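# Screw the eyebolt hand-tight into the steel block

## Task

Turn the eyebolt into the steel block's threaded hole until its collar rests against the block, snug by hand only, never forcing the threads.

## Robot and tools

Robot: two arms on fixed bases. left_arm carries a five-finger left hand; its base stands at about (+0.034, +0.415, 0) m in the scene frame. right_arm carries a right hand; its base is at about (-0.002, -0.455, 0) m. Cameras: cam_head_left, cam_head_right (a stereo pair on one bar) and cam_high, all 672x504.

Frames. Scene frame: origin at table-top height midway between the arms, +z up, +x out over the table, left_arm toward +y. Each arm reports its hand poses, velocities and Hand target in its own base frame, and offsets run along that base's axes. The hand point sits 0.05 m in front of the palm and 0.15 m out from the wrist face; its +z runs along the straight fingers, +y out of the palm, +x across the palm away from the thumb on the right hand and toward the thumb on the left. Straight fingertips reach 0.06-0.07 m past it; a wrist bracket on the little-finger side can collide with things.

One row = 28 numbers, each in [-1, 1], always for both arms: left dx, dy, dz, rx, ry, rz, then six left motor numbers (little, ring, middle, index, thumb_bend, thumb_turn), left force_limit, left speed; then the same fourteen for the right arm. The six pose numbers are an offset, not a pose: they are measured from that arm's Hand target as it stood when the action or move began, in base axes, with 1.0 = 0.6 m or 180 degrees; rx, ry, rz form one rotation vector turning about the Hand target's position. All zeros holds the Hand target. Orientation commands are clipped to within 32 degrees of the measured orientation each step.

Hand numbers: -1 open/straight, +1 closed; thumb_turn +1 puts the thumb opposite the fingers. Instead of six motors you may give grasp numbers a, b, c in the first three places and exactly 0 in the last three (a curls index, middle and bends thumb; b curls ring and little; c swings the thumb in front); all zeros means fully open. force_limit maps -1 to about 0 N and +1 to 10 N (15 N for thumb motors); speed rises from near zero at -1 to full at +0.48 and above. For a gentle grip use speed -0.94 or lower. To leave a hand unchanged, resend the eight numbers of its last executed row (if none yet, its hand_measured plus hand_force_limit and hand_speed). A thumb-and-fingers grasp fits objects about 0.035-0.065 m thick.

Tools:
- execute_actions(actions, cameras): actions is a list of actions; each action is a list of up to 15 rows, one per 1/30 s step; a short action repeats its last row. Every row in an action is an offset from the same start. Images come only with an empty actions list or when cameras names them (["all"] for all).
- move(target, speed, blend, stop_force, zero, blocking, cameras): target is one 28-number row or up to 15 rows; every row's offsets count from the Hand targets at the move's start, not from the previous row. speed is top hand speed in m/s, 0.002-3.6, default 0.25 (turning up to twice that in rad/s), one value or one per target. blend in m rounds corners between listed targets (0 = stop at each). stop_force, 3-120 N, ends an arm's path when its wrist sensor feels that much resistance; unreliable while turning the hand, and leave it out when backing away from a contact. zero (default true) re-zeros before the move. blocking=false returns after about 0.5 s while the move continues (not allowed with stop_force). The whole path list is capped at 10 s.
- wait(seconds 0-10), stop() to brake a running move, zoom_image(camera, region [x0, y0, x1, y1] in pixels, at most 504 each way, camera among cam_head_left, cam_head_right, cam_high from the newest images), show_instructions() for reference images, zero_wrist_force(arm: left_arm or right_arm), finished_scene(scene=1).

Results: per arm end_effector_position (m), end_effector_quat_wxyz, velocities, Hand target (the last commanded pose after clipping; hands often settle a little short of it), joint positions and torques, Wrist force/Wrist torque in the end effector's axes plus the peak since last shown, and for each hand hand_measured, hand_stopped_by (moving, target, force, stalled, fault) and hand_load_n (positive when pushed open; a drop to near 0 means a lost grip). A move adds a move: line such as done, off_target, moving, held or fault, and limits=paced (pose clipped) or limits=held (steps withheld). Done means within 3 mm and 2 degrees; it says nothing about contact. MOTOR HOT warns of heating; over-temperature brakes the arm for 30-60 s.

Cautions: the arms are stiff, so commanding even slightly past a firm contact can trip a fault. A joint torque over its limit (wrist joints about 20 N m) or about 150 N of outside force stops the arm for 10 s. The clearance check does not always keep the arms apart; pressing or gripping one hand with the other can fail the scene. Do not slam into the block or table, drop parts, or let anything leave the table. Avoid paths near an arm's own base, long stretched holds, and overtightening: stop turning once the collar seats and the bolt resists lightly. Keep finger loads modest.

Each tool is called after "Request:" as a command line: name --argument value for each argument, lists and objects as JSON in quotes; but a table of rows of numbers goes row by row, as --pt "numbers of a row", without its own name.

Reference images:

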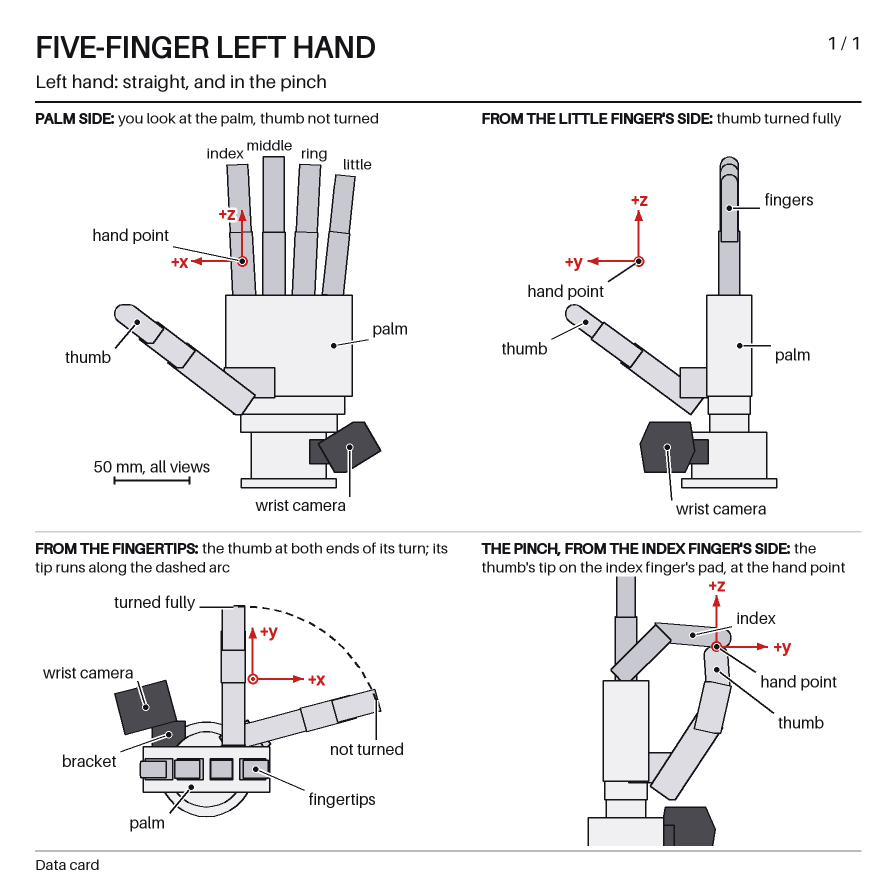

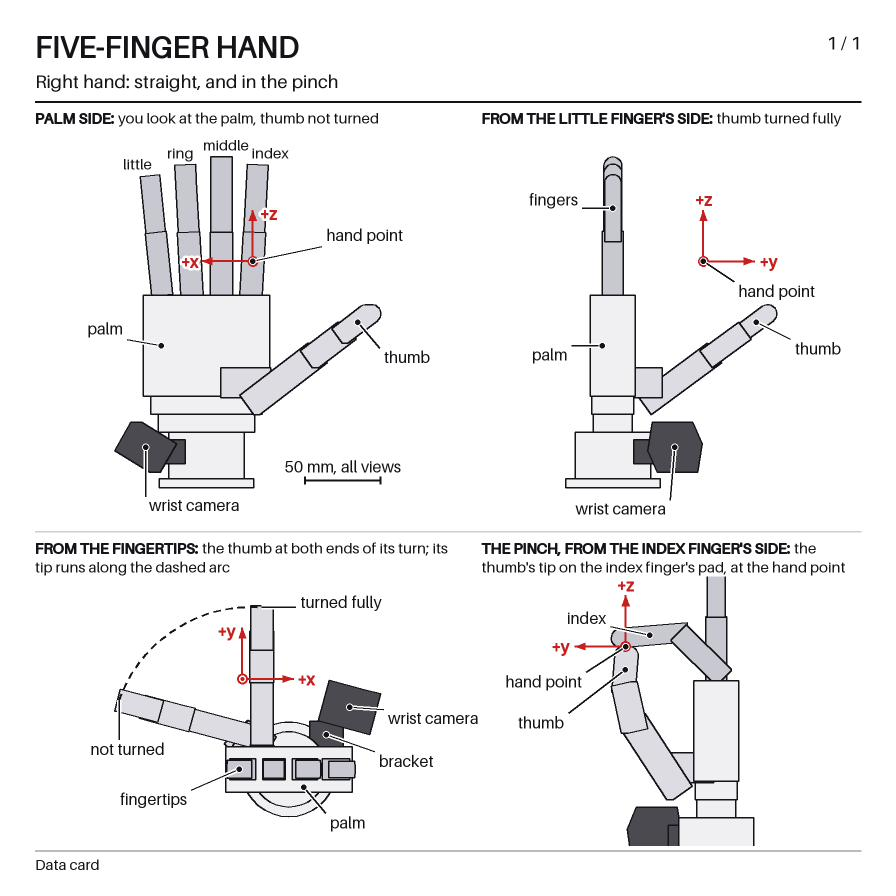

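## Session

Request:
execute_actions --actions '[]'

Scene clock: 0.00 s.
left_arm: end_effector_position=(+0.9078, +0.0027, +0.3353) hand_measured=(-1.000, -1.000, -1.000, -1.000, -1.000, -1.000) hand_load_n=(-0.5, +0.0, +0.0, +0.0, +0.0, +0.0) hand_stopped_by=(target, target, target, target, target, target) hand_force_limit=0.00 hand_speed=-0.80 end_effector_quat_wxyz=(+0.414, +0.247, +0.695, +0.534) | right_arm: end_effector_position=(+0.0167, +0.3382, +0.1835) hand_measured=(-1.000, -1.000, -1.000, -1.000, -1.000, -1.000) hand_load_n=(+0.0, +0.0, +0.0, +0.0, +0.0, +0.0) hand_stopped_by=(target, target, target, target, target, target) hand_force_limit=0.00 hand_speed=-0.80 end_effector_quat_wxyz=(-0.267, +0.048, +0.959, -0.079)
Joint positions: left_arm=[3.085 -2.529 -0.608 3.029 -2.194 -0.381] | right_arm=[0.806 -1.419 1.979 1.501 1.28 -0.738]
Joint velocities: within noise
Joint torques (N m): no reading
Wrist force (N): no reading
Wrist torque (N m): no reading
Wrist force, peak (N): no reading
Hand target: left_arm +0.9078, +0.0027, +0.3353; +0.414, +0.247, +0.695, +0.534 | right_arm +0.0167, +0.3382, +0.1835; -0.267, +0.048, +0.959, -0.079

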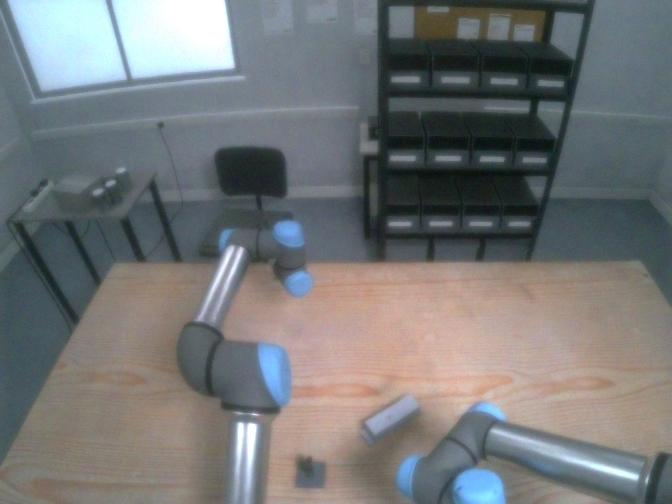

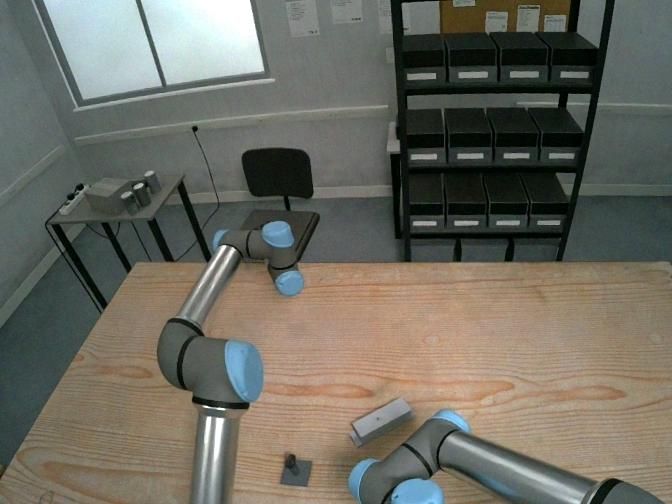

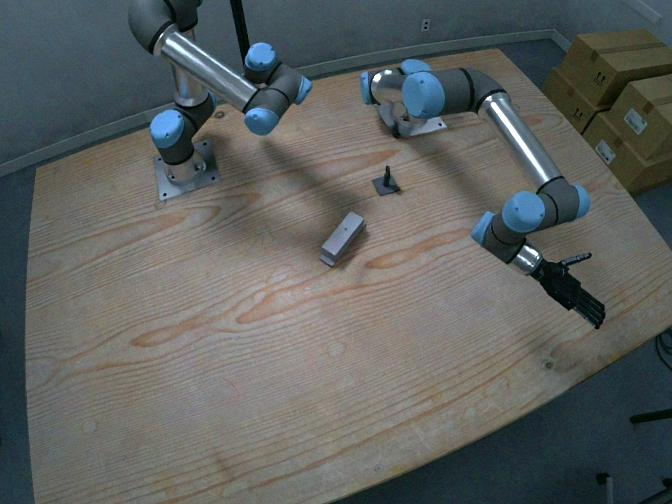

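Request:
zoom_image --camera "cam_high" --region '[300, 150, 420, 280]'

Request:
zoom_image --camera "cam_head_right" --region '[260, 380, 440, 504]'

Request:
zoom_image --camera "cam_head_left" --region '[270, 380, 450, 504]'

Scaled by 3.877 from the camera's 672x504 image, which has a finer 960x720 frame.

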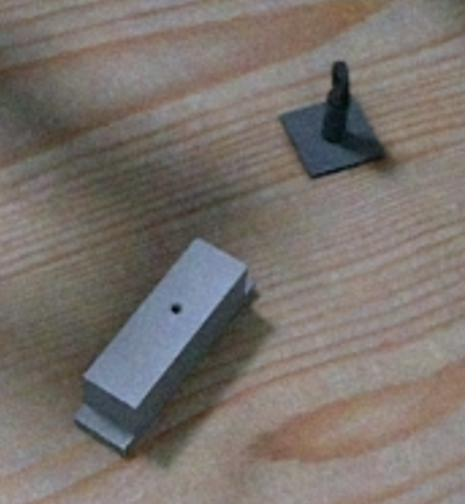

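Scaled by 2.800 from the camera's 672x504 image, which has a finer 960x720 frame.

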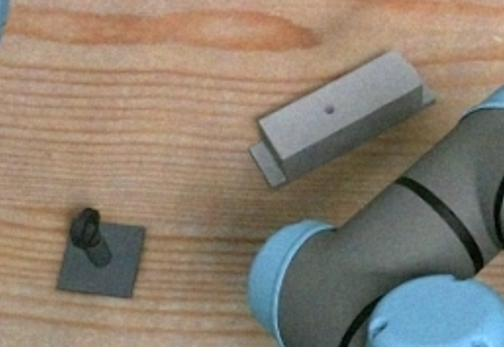

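Scaled by 2.800 from the camera's 672x504 image, which has a finer 960x720 frame.

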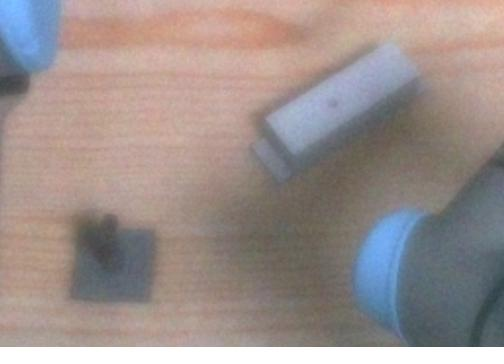

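Request:
zoom_image --camera "cam_high" --region '[365, 155, 415, 205]'

Request:
zoom_image --camera "cam_head_right" --region '[270, 444, 330, 494]'

Request:
zoom_image --camera "cam_head_left" --region '[280, 444, 340, 494]'

Request:
zoom_image --camera "cam_high" --region '[310, 200, 375, 275]'

Request:
zoom_image --camera "cam_head_right" --region '[340, 390, 420, 450]'

Scaled by 10.080 from the camera's 672x504 image, which has a finer 960x720 frame.

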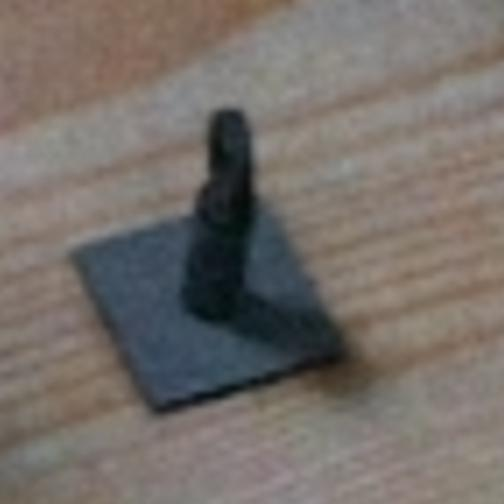

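Scaled by 8.400 from the camera's 672x504 image, which has a finer 960x720 frame.

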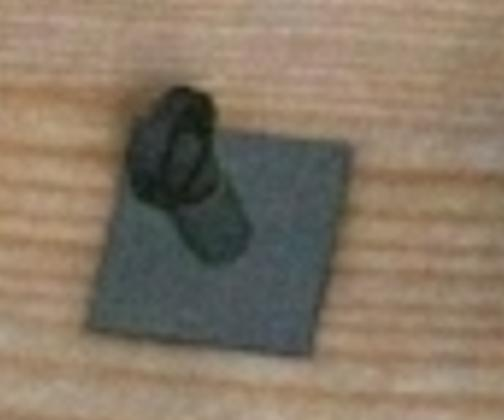

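Scaled by 8.400 from the camera's 672x504 image, which has a finer 960x720 frame.

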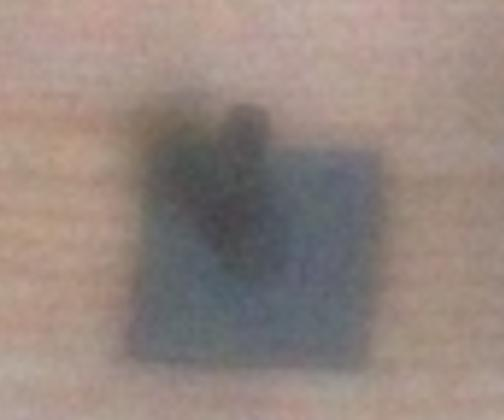

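Scaled by 6.720 from the camera's 672x504 image, which has a finer 960x720 frame.

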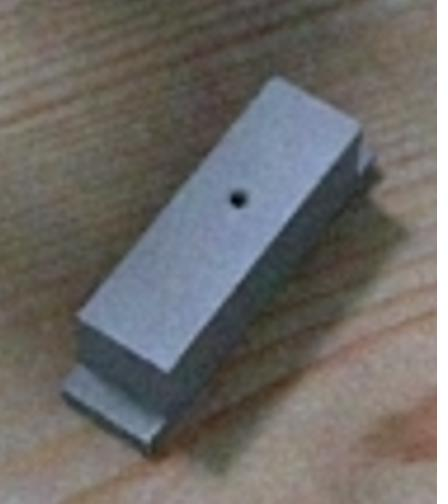

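Scaled by 6.300 from the camera's 672x504 image, which has a finer 960x720 frame.

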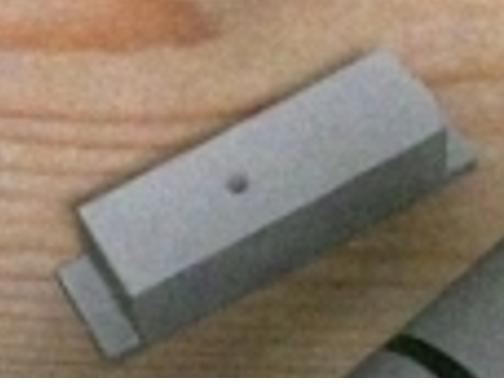

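Request:
zoom_image --camera "cam_high" --region '[130, 90, 250, 210]'

Request:
zoom_image --camera "cam_high" --region '[350, 50, 470, 170]'

Scaled by 4.200 from the camera's 672x504 image, which has a finer 960x720 frame.

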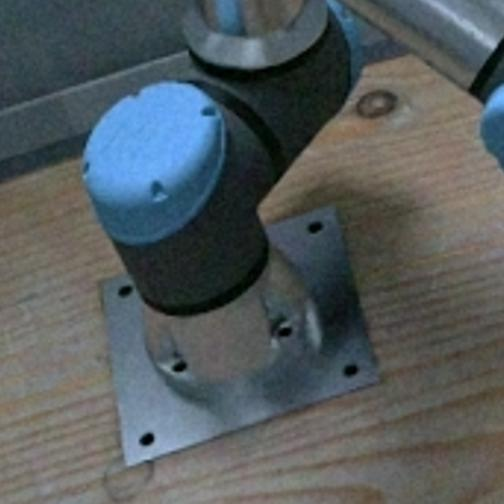

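Scaled by 4.200 from the camera's 672x504 image, which has a finer 960x720 frame.

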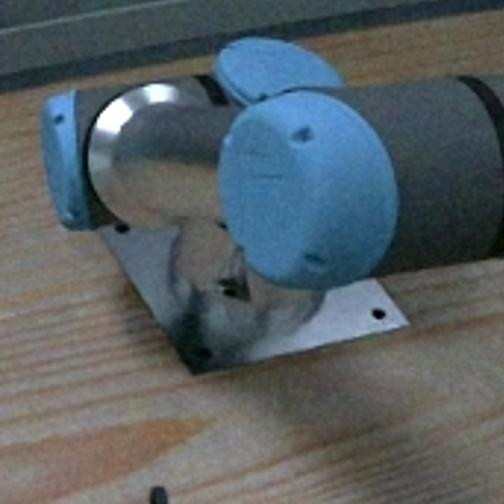

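Request:
zoom_image --camera "cam_high" --region '[376, 160, 400, 190]'

Request:
zoom_image --camera "cam_head_right" --region '[280, 450, 304, 480]'

Request:
zoom_image --camera "cam_head_left" --region '[294, 450, 318, 480]'

Scaled by 16.800 from the camera's 672x504 image, which has a finer 960x720 frame.

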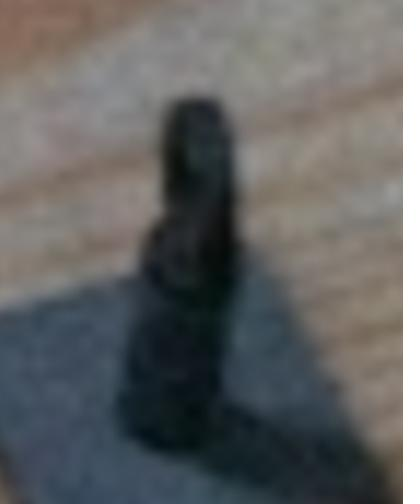

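Scaled by 16.800 from the camera's 672x504 image, which has a finer 960x720 frame.

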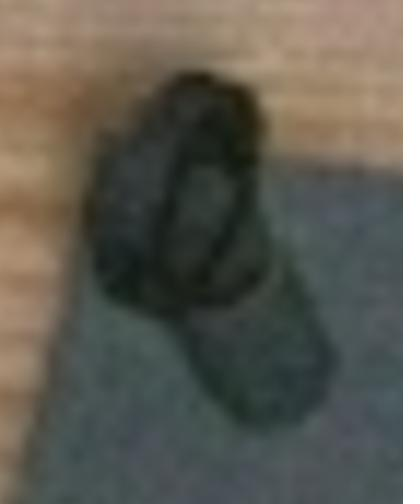

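Scaled by 16.800 from the camera's 672x504 image, which has a finer 960x720 frame.

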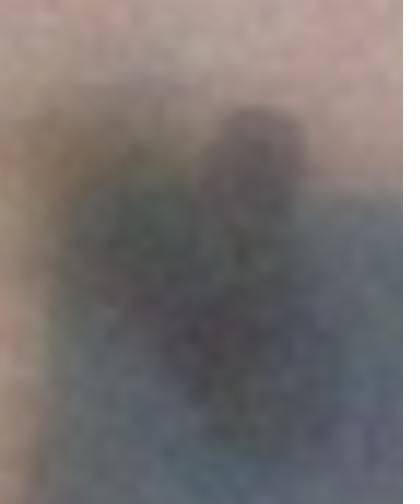

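Request:
move --pt "0 0 0 0 0 0 -1 -1 -1 -1 -1 -1 0 -0.8 0.2555 0.253 0.1608 0.1263 -0.0953 0.5017 0.9 0.9 0.36 0.36 -1 1 0 -0.2" --pt "0 0 0 0 0 0 -1 -1 -1 -1 -1 -1 0 -0.8 0.5193 0.523 0.0108 -0.2276 0.1716 -0.9039 0.9 0.9 0.36 0.36 -1 1 0 -0.2" --speed 0.5 --blend '[0.06, 0]' --cameras '["all"]'

Scene clock: 696.40 s.
left_arm: end_effector_position=(+0.9078, +0.0027, +0.3353) hand_measured=(-1.000, -1.000, -1.000, -1.000, -1.000, -1.000) hand_load_n=(+0.0, +0.0, +0.0, -0.5, +0.0, +0.0) hand_stopped_by=(target, target, target, target, target, target) hand_force_limit=0.00 hand_speed=-0.80 end_effector_quat_wxyz=(+0.414, +0.247, +0.695, +0.534) | right_arm: end_effector_position=(+0.2914, +0.6137, +0.2109) hand_measured=(+0.900, +0.900, +0.360, +0.360, -1.000, +1.000) hand_load_n=(+0.0, +0.0, +0.0, +0.0, +0.0, +0.0) hand_stopped_by=(target, target, target, target, target, target) hand_force_limit=0.00 hand_speed=-0.20 end_effector_quat_wxyz=(-0.210, +0.952, -0.220, +0.026)
Joint positions: left_arm=[3.085 -2.529 -0.608 3.029 -2.194 -0.381] | right_arm=[0.85 -0.707 0.547 1.331 1.422 -3.377]
Joint torques (N m): left_arm=[0.27 55.02 22.6 1.04 -0.27 0] | right_arm=[-0.34 -75 -11.13 4.51 0.35 -1.53]
Wrist force (N): left_arm=[0.0 -0.1 -0.2] | right_arm=[-0.1 -0.3 0.6]
Wrist torque (N m): left_arm=[0.00 0.00 0.00] | right_arm=[-0.08 -0.12 0.05]
Wrist force, peak (N): left_arm=[0.4 0.0 -0.4] | right_arm=[-0.8 -3.1 4.4]
Hand target: left_arm +0.9078, +0.0027, +0.3353; +0.414, +0.247, +0.695, +0.534 | right_arm +0.2913, +0.6138, +0.2109; -0.210, +0.952, -0.220, +0.026 (not the last commanded pose)
Off the commanded pose: left_arm 0.000 m, 0 deg | right_arm 0.057 m, 22 deg.
move: held (right_arm; a check stopped the path); path passed 1 of 2 targets; limits=held
pose unreachable (right arm): on one or more control steps of this call, first in action 0 (counted from 0), this arm could not follow its commanded pose, so it was not sent that pose on those steps. It may still have moved: this result reports where it is.
cause: moving toward the commanded pose would bring a part of the arm too close to another arm (a part of this arm just beyond joint 4 (wrist 1) and a part of the left arm just beyond its joint 2 (shoulder lift), at the place that arm is still heading or pushing toward).

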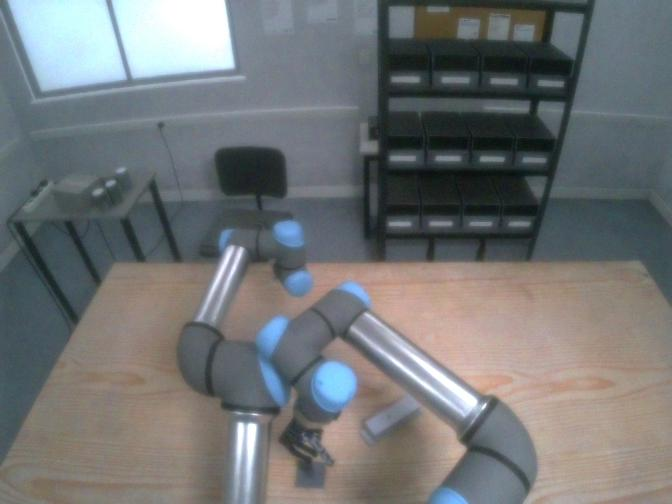

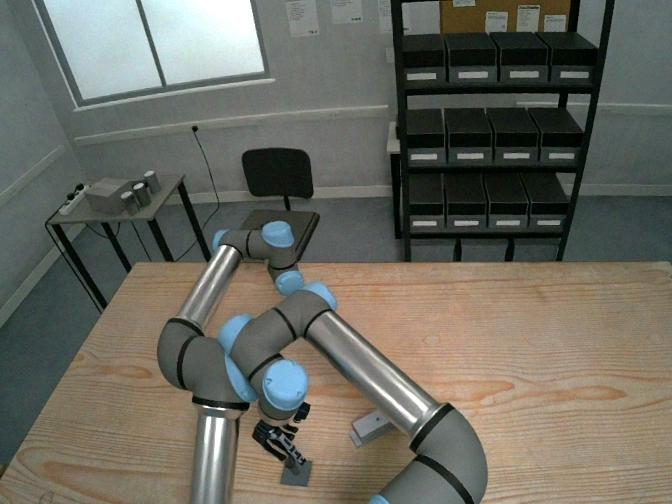

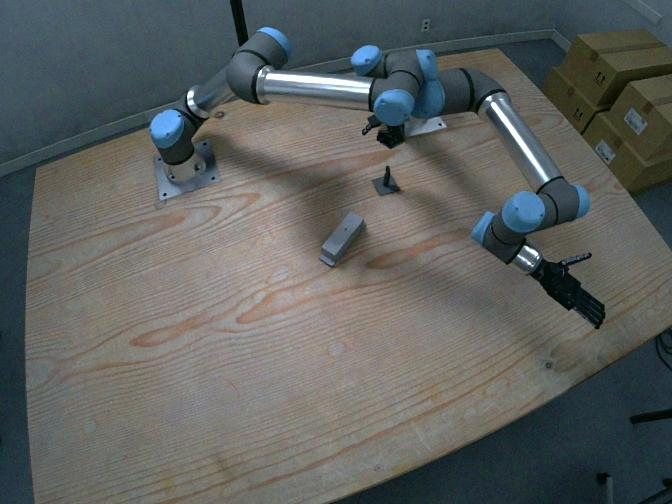

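Request:
move --pt "-0.133 -0.067 0.05 -0.1259 0.0858 0.0284 0.9 0.9 0.4 0.4 -1 1 0 -0.2 -0.2022 -0.2063 0.1152 -0.1105 0.0859 -0.4426 0.9 0.9 0.36 0.36 -1 1 0 -0.2" --pt "-0.263 -0.138 0.108 -0.2517 0.1715 0.0568 0.9 0.9 0.4 0.4 -1 1 0 -0.2 -0.4577 -0.4593 -0.0457 -0.2211 0.1718 -0.8852 0.9 0.9 0.36 0.36 -1 1 0 -0.2" --speed 0.5 --blend '[0.06, 0]'

Scene clock: 866.47 s.
left_arm: end_effector_position=(+0.7488, -0.0797, +0.3994) hand_measured=(+0.900, +0.900, +0.400, +0.400, -1.000, +1.000) hand_load_n=(+0.0, +0.0, +0.0, +0.0, +0.0, +0.0) hand_stopped_by=(target, target, target, target, target, target) hand_force_limit=0.00 hand_speed=-0.20 end_effector_quat_wxyz=(+0.352, +0.186, +0.898, +0.189) | right_arm: end_effector_position=(+0.0168, +0.3382, +0.1836) hand_measured=(+0.900, +0.900, +0.360, +0.360, -1.000, +1.000) hand_load_n=(+0.0, +0.0, +0.0, +0.0, +0.0, +0.0) hand_stopped_by=(target, target, target, target, target, target) hand_force_limit=0.00 hand_speed=-0.20 end_effector_quat_wxyz=(-0.267, +0.047, +0.959, -0.078) end_effector_velocity=(-0.001, +0.000, +0.000) end_effector_angular_velocity=(-0.002, +0.002, -0.005)
Joint positions: left_arm=[3.032 -2.517 -0.035 1.763 -1.858 -1.152] | right_arm=[0.804 -1.42 1.98 1.501 1.279 -0.741]
Joint velocities: left_arm=[within noise] | right_arm=[0 -0.001 0.001 0.001 -0.002 0.005]
Joint torques (N m): left_arm=[5.21 35.29 26.63 1.71 -1.84 1.11] | right_arm=[10.02 -12.52 -7.74 5.58 -0.74 1.58]
Wrist force (N): left_arm=[-0.3 0.8 -0.3] | right_arm=[0.1 0.0 -0.2]
Wrist torque (N m): left_arm=[-0.12 0.03 0.16] | right_arm=[0.04 -0.01 -0.07]
Wrist force, peak (N): left_arm=[-1.7 0.8 0.2] | right_arm=[-0.3 -1.1 1.0]
Hand target: left_arm +0.7500, -0.0801, +0.4001; +0.234, +0.140, +0.945, +0.179 | right_arm +0.0167, +0.3382, +0.1835; -0.267, +0.048, +0.959, -0.079
Off the commanded pose: left_arm 0.001 m, 16 deg | right_arm 0.000 m, 0 deg.
elbow stopped short (left arm): the move would have taken joint 3 (elbow) straighter than the controller allows.
move: off_target (left_arm)

Request:
move --pt "-0.5 -0.2332 -0.1335 -0.2514 0.1715 0.0571 0.9 0.9 0.4 0.4 -1 1 0 -0.2 0 0 0 0 0 0 0.9 0.9 0.36 0.36 -1 1 0 -0.2" --pt "-0.7808 -0.3062 -0.3335 -0.2514 0.1715 0.0571 0.9 0.9 0.4 0.4 -1 1 0 -0.2 0 0 0 0 0 0 0.9 0.9 0.36 0.36 -1 1 0 -0.2" --speed 0.4 --blend '[0.05, 0]' --cameras '["all"]'

Scene clock: 890.30 s.
left_arm: end_effector_position=(+0.2816, -0.2638, +0.2000) hand_measured=(+0.900, +0.900, +0.400, +0.400, -1.000, +1.000) hand_load_n=(+0.0, +0.0, +0.0, +0.0, +0.0, +0.0) hand_stopped_by=(target, target, target, target, target, target) hand_force_limit=0.00 hand_speed=-0.20 end_effector_quat_wxyz=(+0.000, +0.000, +0.976, -0.216) | right_arm: end_effector_position=(+0.0167, +0.3382, +0.1835) hand_measured=(+0.900, +0.900, +0.360, +0.360, -1.000, +1.000) hand_load_n=(+0.0, +0.0, +0.0, +0.0, +0.0, +0.0) hand_stopped_by=(target, target, target, target, target, target) hand_force_limit=0.00 hand_speed=-0.20 end_effector_quat_wxyz=(-0.267, +0.048, +0.959, -0.079)
Joint positions: left_arm=[2.904 -1.757 -1.688 1.983 -1.148 -1.832] | right_arm=[0.805 -1.42 1.98 1.501 1.279 -0.741]
Joint torques (N m): left_arm=[-6.92 32.22 6.13 0.75 2.14 -1.23] | right_arm=[9.67 -9.54 -8.18 5.76 -0.44 0.37]
Wrist force (N): left_arm=[-0.6 0.9 -0.7] | right_arm=[0.1 -0.1 -0.2]
Wrist torque (N m): left_arm=[-0.34 -0.07 0.12] | right_arm=[0.02 -0.02 -0.06]
Wrist force, peak (N): left_arm=[-2.6 3.9 -2.1] | right_arm=[-0.1 -0.2 -0.5]
Hand target: left_arm +0.2816, -0.2638, +0.2000; +0.000, +0.000, +0.976, -0.216 | right_arm +0.0167, +0.3382, +0.1835; -0.267, +0.048, +0.959, -0.079
Off the commanded pose: left_arm 0.000 m, 0 deg | right_arm 0.000 m, 0 deg.
move: done

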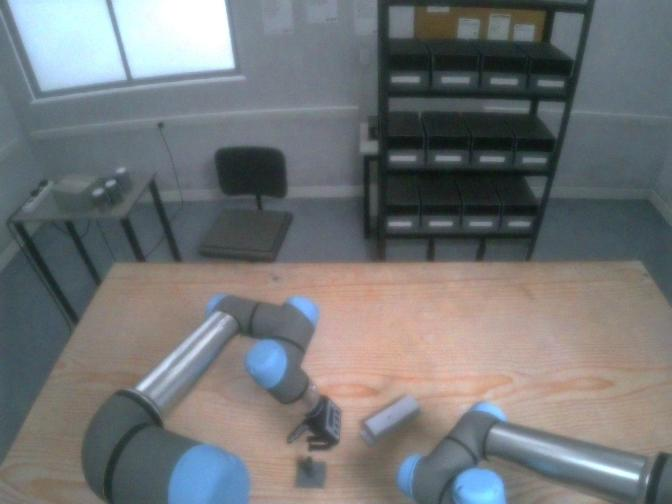

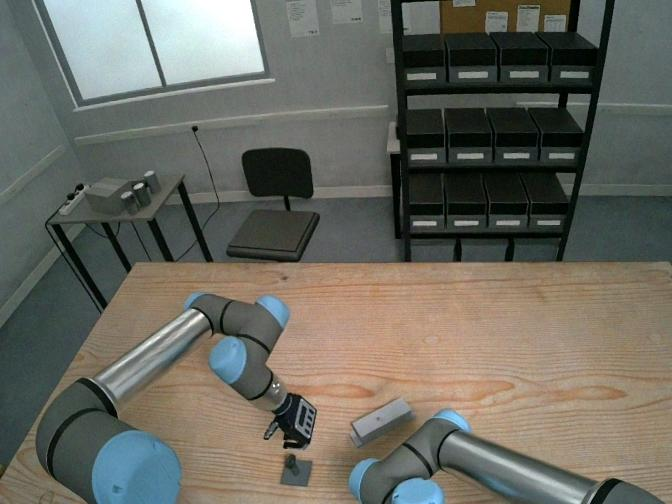

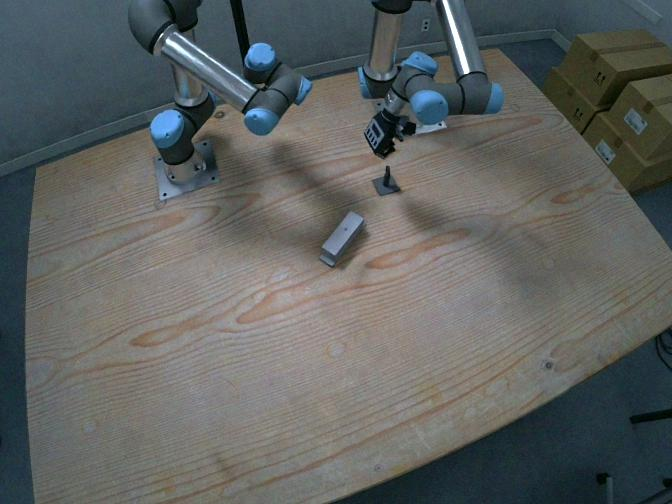

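Request:
zoom_image --camera "cam_high" --region '[345, 105, 425, 205]'

Request:
zoom_image --camera "cam_head_right" --region '[250, 380, 340, 495]'

Request:
zoom_image --camera "cam_head_left" --region '[270, 380, 360, 495]'

Scaled by 5.040 from the camera's 672x504 image, which has a finer 960x720 frame.

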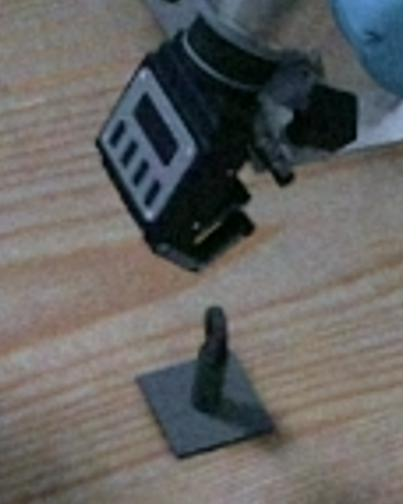

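Scaled by 4.383 from the camera's 672x504 image, which has a finer 960x720 frame.

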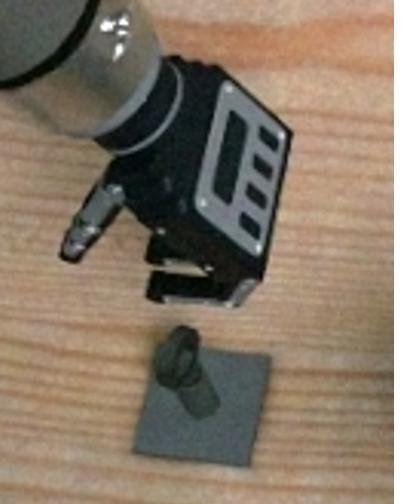

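Scaled by 4.383 from the camera's 672x504 image, which has a finer 960x720 frame.

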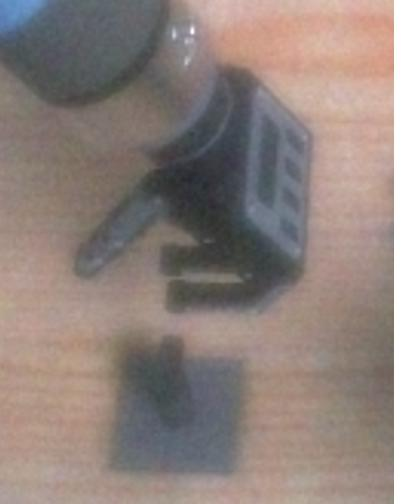

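Request:
zoom_image --camera "cam_high" --region '[375, 125, 415, 165]'

Request:
zoom_image --camera "cam_head_right" --region '[260, 415, 310, 480]'

Scaled by 12.600 from the camera's 672x504 image, which has a finer 960x720 frame.

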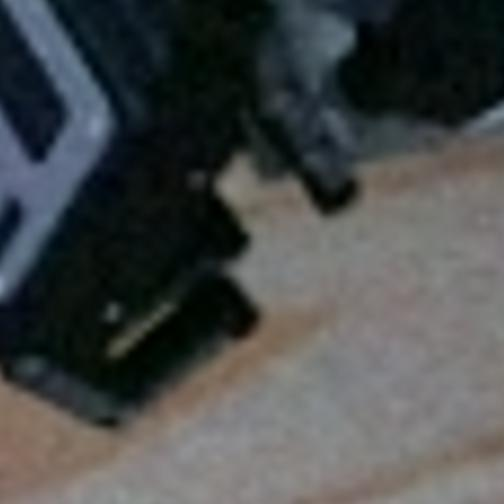

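Scaled by 7.754 from the camera's 672x504 image, which has a finer 960x720 frame.

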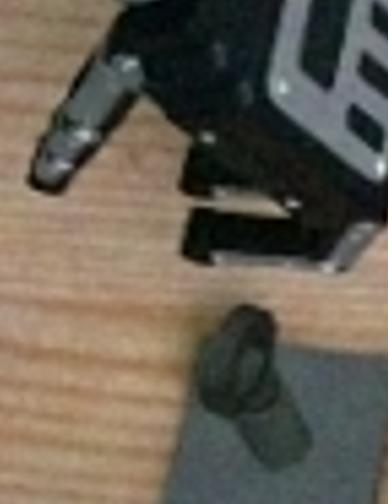

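Request:
move --target '[-0.0148,-0.012,-0.0917,0,0,-0.0833,0.9,0.9,0.4,0.4,-1,1,0,-0.2,0,0,0,0,0,0,0.9,0.9,0.36,0.36,-1,1,0,-0.2]' --speed 0.2 --cameras '["all"]'

Request:
zoom_image --camera "cam_high" --region '[365, 130, 415, 180]'

Request:
zoom_image --camera "cam_head_right" --region '[260, 430, 310, 480]'

Request:
zoom_image --camera "cam_head_left" --region '[275, 430, 325, 480]'

Scene clock: 1015.37 s.
left_arm: end_effector_position=(+0.2726, -0.2711, +0.1449) hand_measured=(+0.900, +0.900, +0.400, +0.400, -1.000, +1.000) hand_load_n=(+0.0, +0.0, +0.0, +0.5, +0.0, +0.0) hand_stopped_by=(target, target, target, target, target, target) hand_force_limit=0.00 hand_speed=-0.20 end_effector_quat_wxyz=(-0.028, +0.127, +0.968, -0.214) | right_arm: end_effector_position=(+0.0167, +0.3382, +0.1835) hand_measured=(+0.900, +0.900, +0.360, +0.360, -1.000, +1.000) hand_load_n=(+0.0, +0.0, +0.0, +0.0, +0.0, +0.5) hand_stopped_by=(target, target, target, target, target, target) hand_force_limit=0.00 hand_speed=-0.20 end_effector_quat_wxyz=(-0.267, +0.048, +0.959, -0.079)
Joint positions: left_arm=[2.861 -1.845 -1.755 2.038 -1.135 -1.592] | right_arm=[0.805 -1.42 1.98 1.501 1.279 -0.741]
Joint torques (N m): left_arm=[9.27 33.79 29.1 -5.15 1.56 1.46] | right_arm=[9.68 -9.71 -13.53 5.49 0.31 -0.94]
Wrist force (N): left_arm=[-0.7 0.7 -0.3] | right_arm=[0.3 0.0 -0.2]
Wrist torque (N m): left_arm=[-0.42 -0.05 0.00] | right_arm=[0.03 -0.03 -0.05]
Wrist force, peak (N): left_arm=[-1.2 2.0 -0.9] | right_arm=[0.3 0.1 -0.4]
Hand target: left_arm +0.2727, -0.2710, +0.1450; -0.028, +0.127, +0.968, -0.214 | right_arm +0.0167, +0.3382, +0.1835; -0.267, +0.048, +0.959, -0.079
Off the commanded pose: left_arm 0.000 m, 0 deg | right_arm 0.000 m, 0 deg.
move: done

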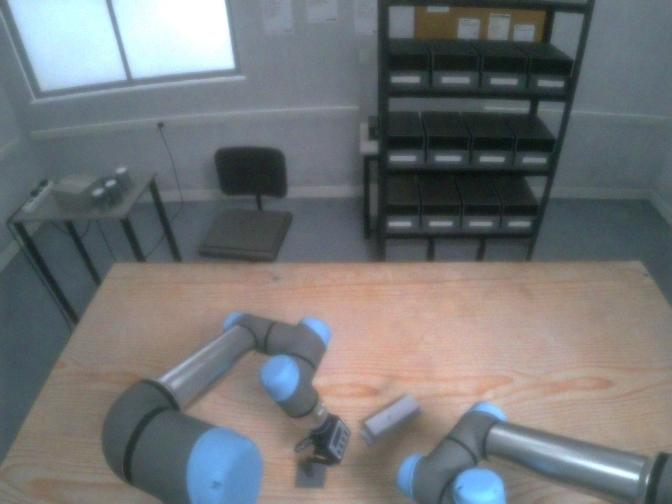

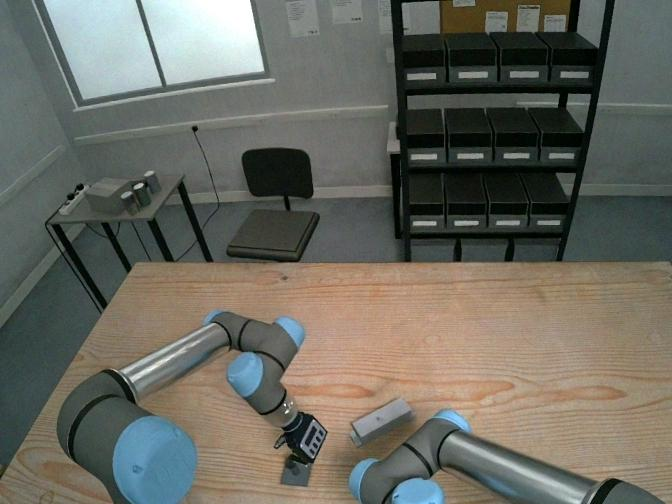

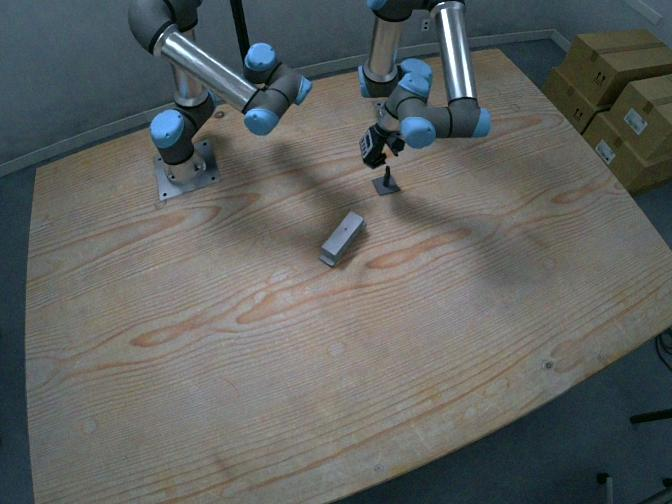

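Scaled by 10.080 from the camera's 672x504 image, which has a finer 960x720 frame.

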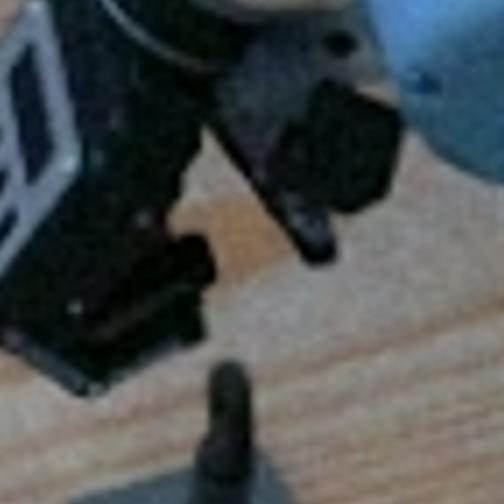

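Scaled by 10.080 from the camera's 672x504 image, which has a finer 960x720 frame.

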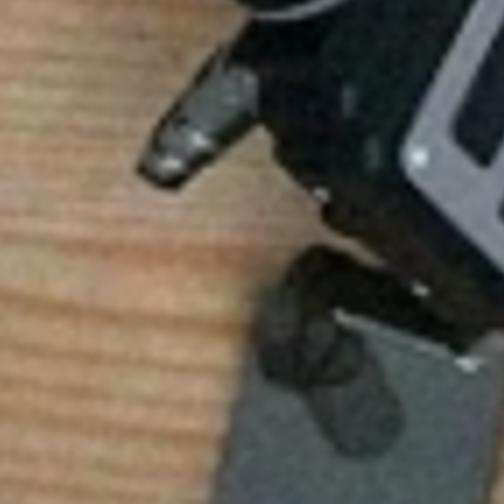

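Scaled by 10.080 from the camera's 672x504 image, which has a finer 960x720 frame.

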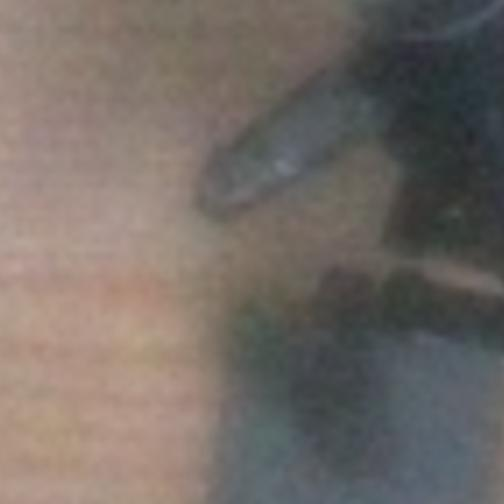

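Request:
move --target '[-0.0065,0.0017,-0.0667,0,0,0,0.9,0.9,0.4,0.4,-1,1,0,-0.2,0,0,0,0,0,0,0.9,0.9,0.36,0.36,-1,1,0,-0.2]' --speed 0.1 --stop_force 5 --cameras '["all"]'

Request:
zoom_image --camera "cam_high" --region '[365, 140, 415, 190]'

Request:
zoom_image --camera "cam_head_right" --region '[260, 440, 310, 490]'

Request:
zoom_image --camera "cam_head_left" --region '[275, 440, 325, 490]'

Scene clock: 1057.20 s.
left_arm: end_effector_position=(+0.2688, -0.2700, +0.1049) hand_measured=(+0.900, +0.900, +0.400, +0.400, -1.000, +1.000) hand_load_n=(+0.0, +0.0, +0.0, +0.0, +0.0, +0.0) hand_stopped_by=(target, target, target, target, target, target) hand_force_limit=0.00 hand_speed=-0.20 end_effector_quat_wxyz=(-0.028, +0.127, +0.968, -0.214) | right_arm: end_effector_position=(+0.0167, +0.3382, +0.1835) hand_measured=(+0.900, +0.900, +0.360, +0.360, -1.000, +1.000) hand_load_n=(+0.0, +0.0, +0.0, +0.0, +0.0, +0.0) hand_stopped_by=(target, target, target, target, target, target) hand_force_limit=0.00 hand_speed=-0.20 end_effector_quat_wxyz=(-0.267, +0.048, +0.959, -0.079)
Joint positions: left_arm=[2.861 -1.883 -1.82 2.141 -1.135 -1.592] | right_arm=[0.805 -1.42 1.98 1.501 1.279 -0.741]
Joint torques (N m): left_arm=[-7.52 36.58 27.79 0.51 1.37 -0.62] | right_arm=[9.84 -10.89 -17.5 5.29 0.61 -1.61]
Wrist force (N): left_arm=[-0.2 1.0 -0.5] | right_arm=[0.1 -0.1 -0.3]
Wrist torque (N m): left_arm=[-0.34 -0.12 0.03] | right_arm=[0.03 -0.01 -0.06]
Wrist force, peak (N): left_arm=[-0.4 1.5 0.4] | right_arm=[0.1 -0.2 -0.4]
Hand target: left_arm +0.2688, -0.2700, +0.1049; -0.028, +0.127, +0.968, -0.214 | right_arm +0.0167, +0.3382, +0.1835; -0.267, +0.048, +0.959, -0.079
Off the commanded pose: left_arm 0.000 m, 0 deg | right_arm 0.000 m, 0 deg.
move: done

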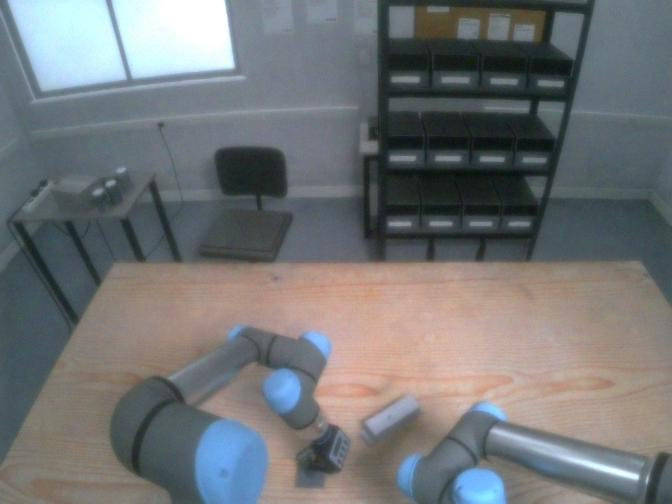

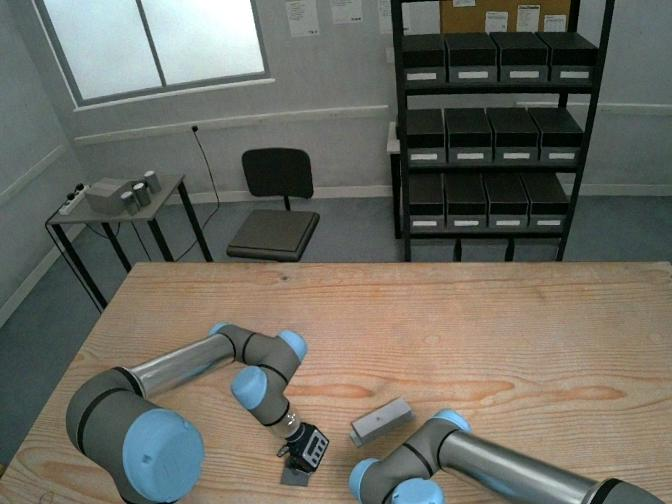

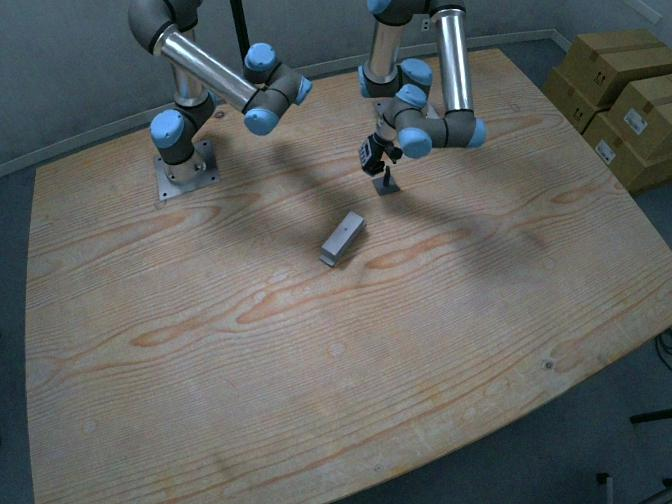

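Scaled by 10.080 from the camera's 672x504 image, which has a finer 960x720 frame.

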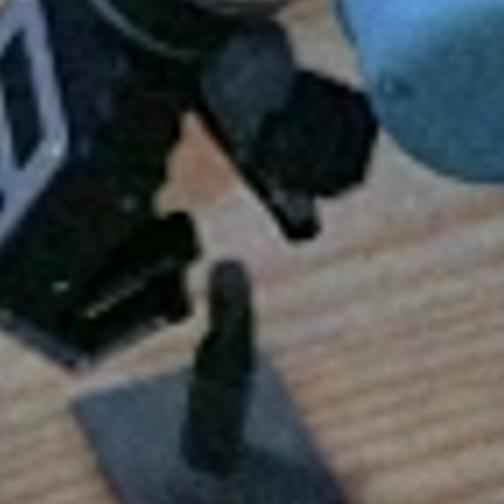

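Scaled by 10.080 from the camera's 672x504 image, which has a finer 960x720 frame.

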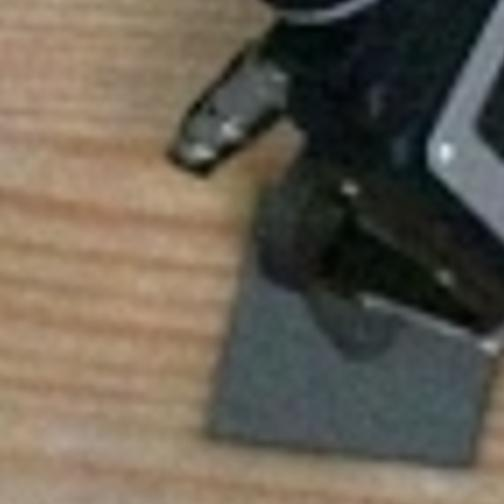

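Scaled by 10.080 from the camera's 672x504 image, which has a finer 960x720 frame.

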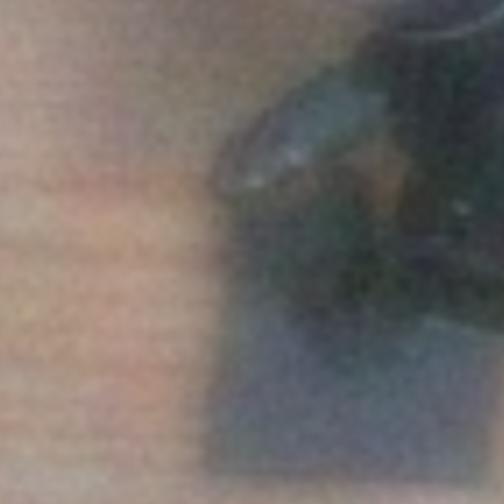

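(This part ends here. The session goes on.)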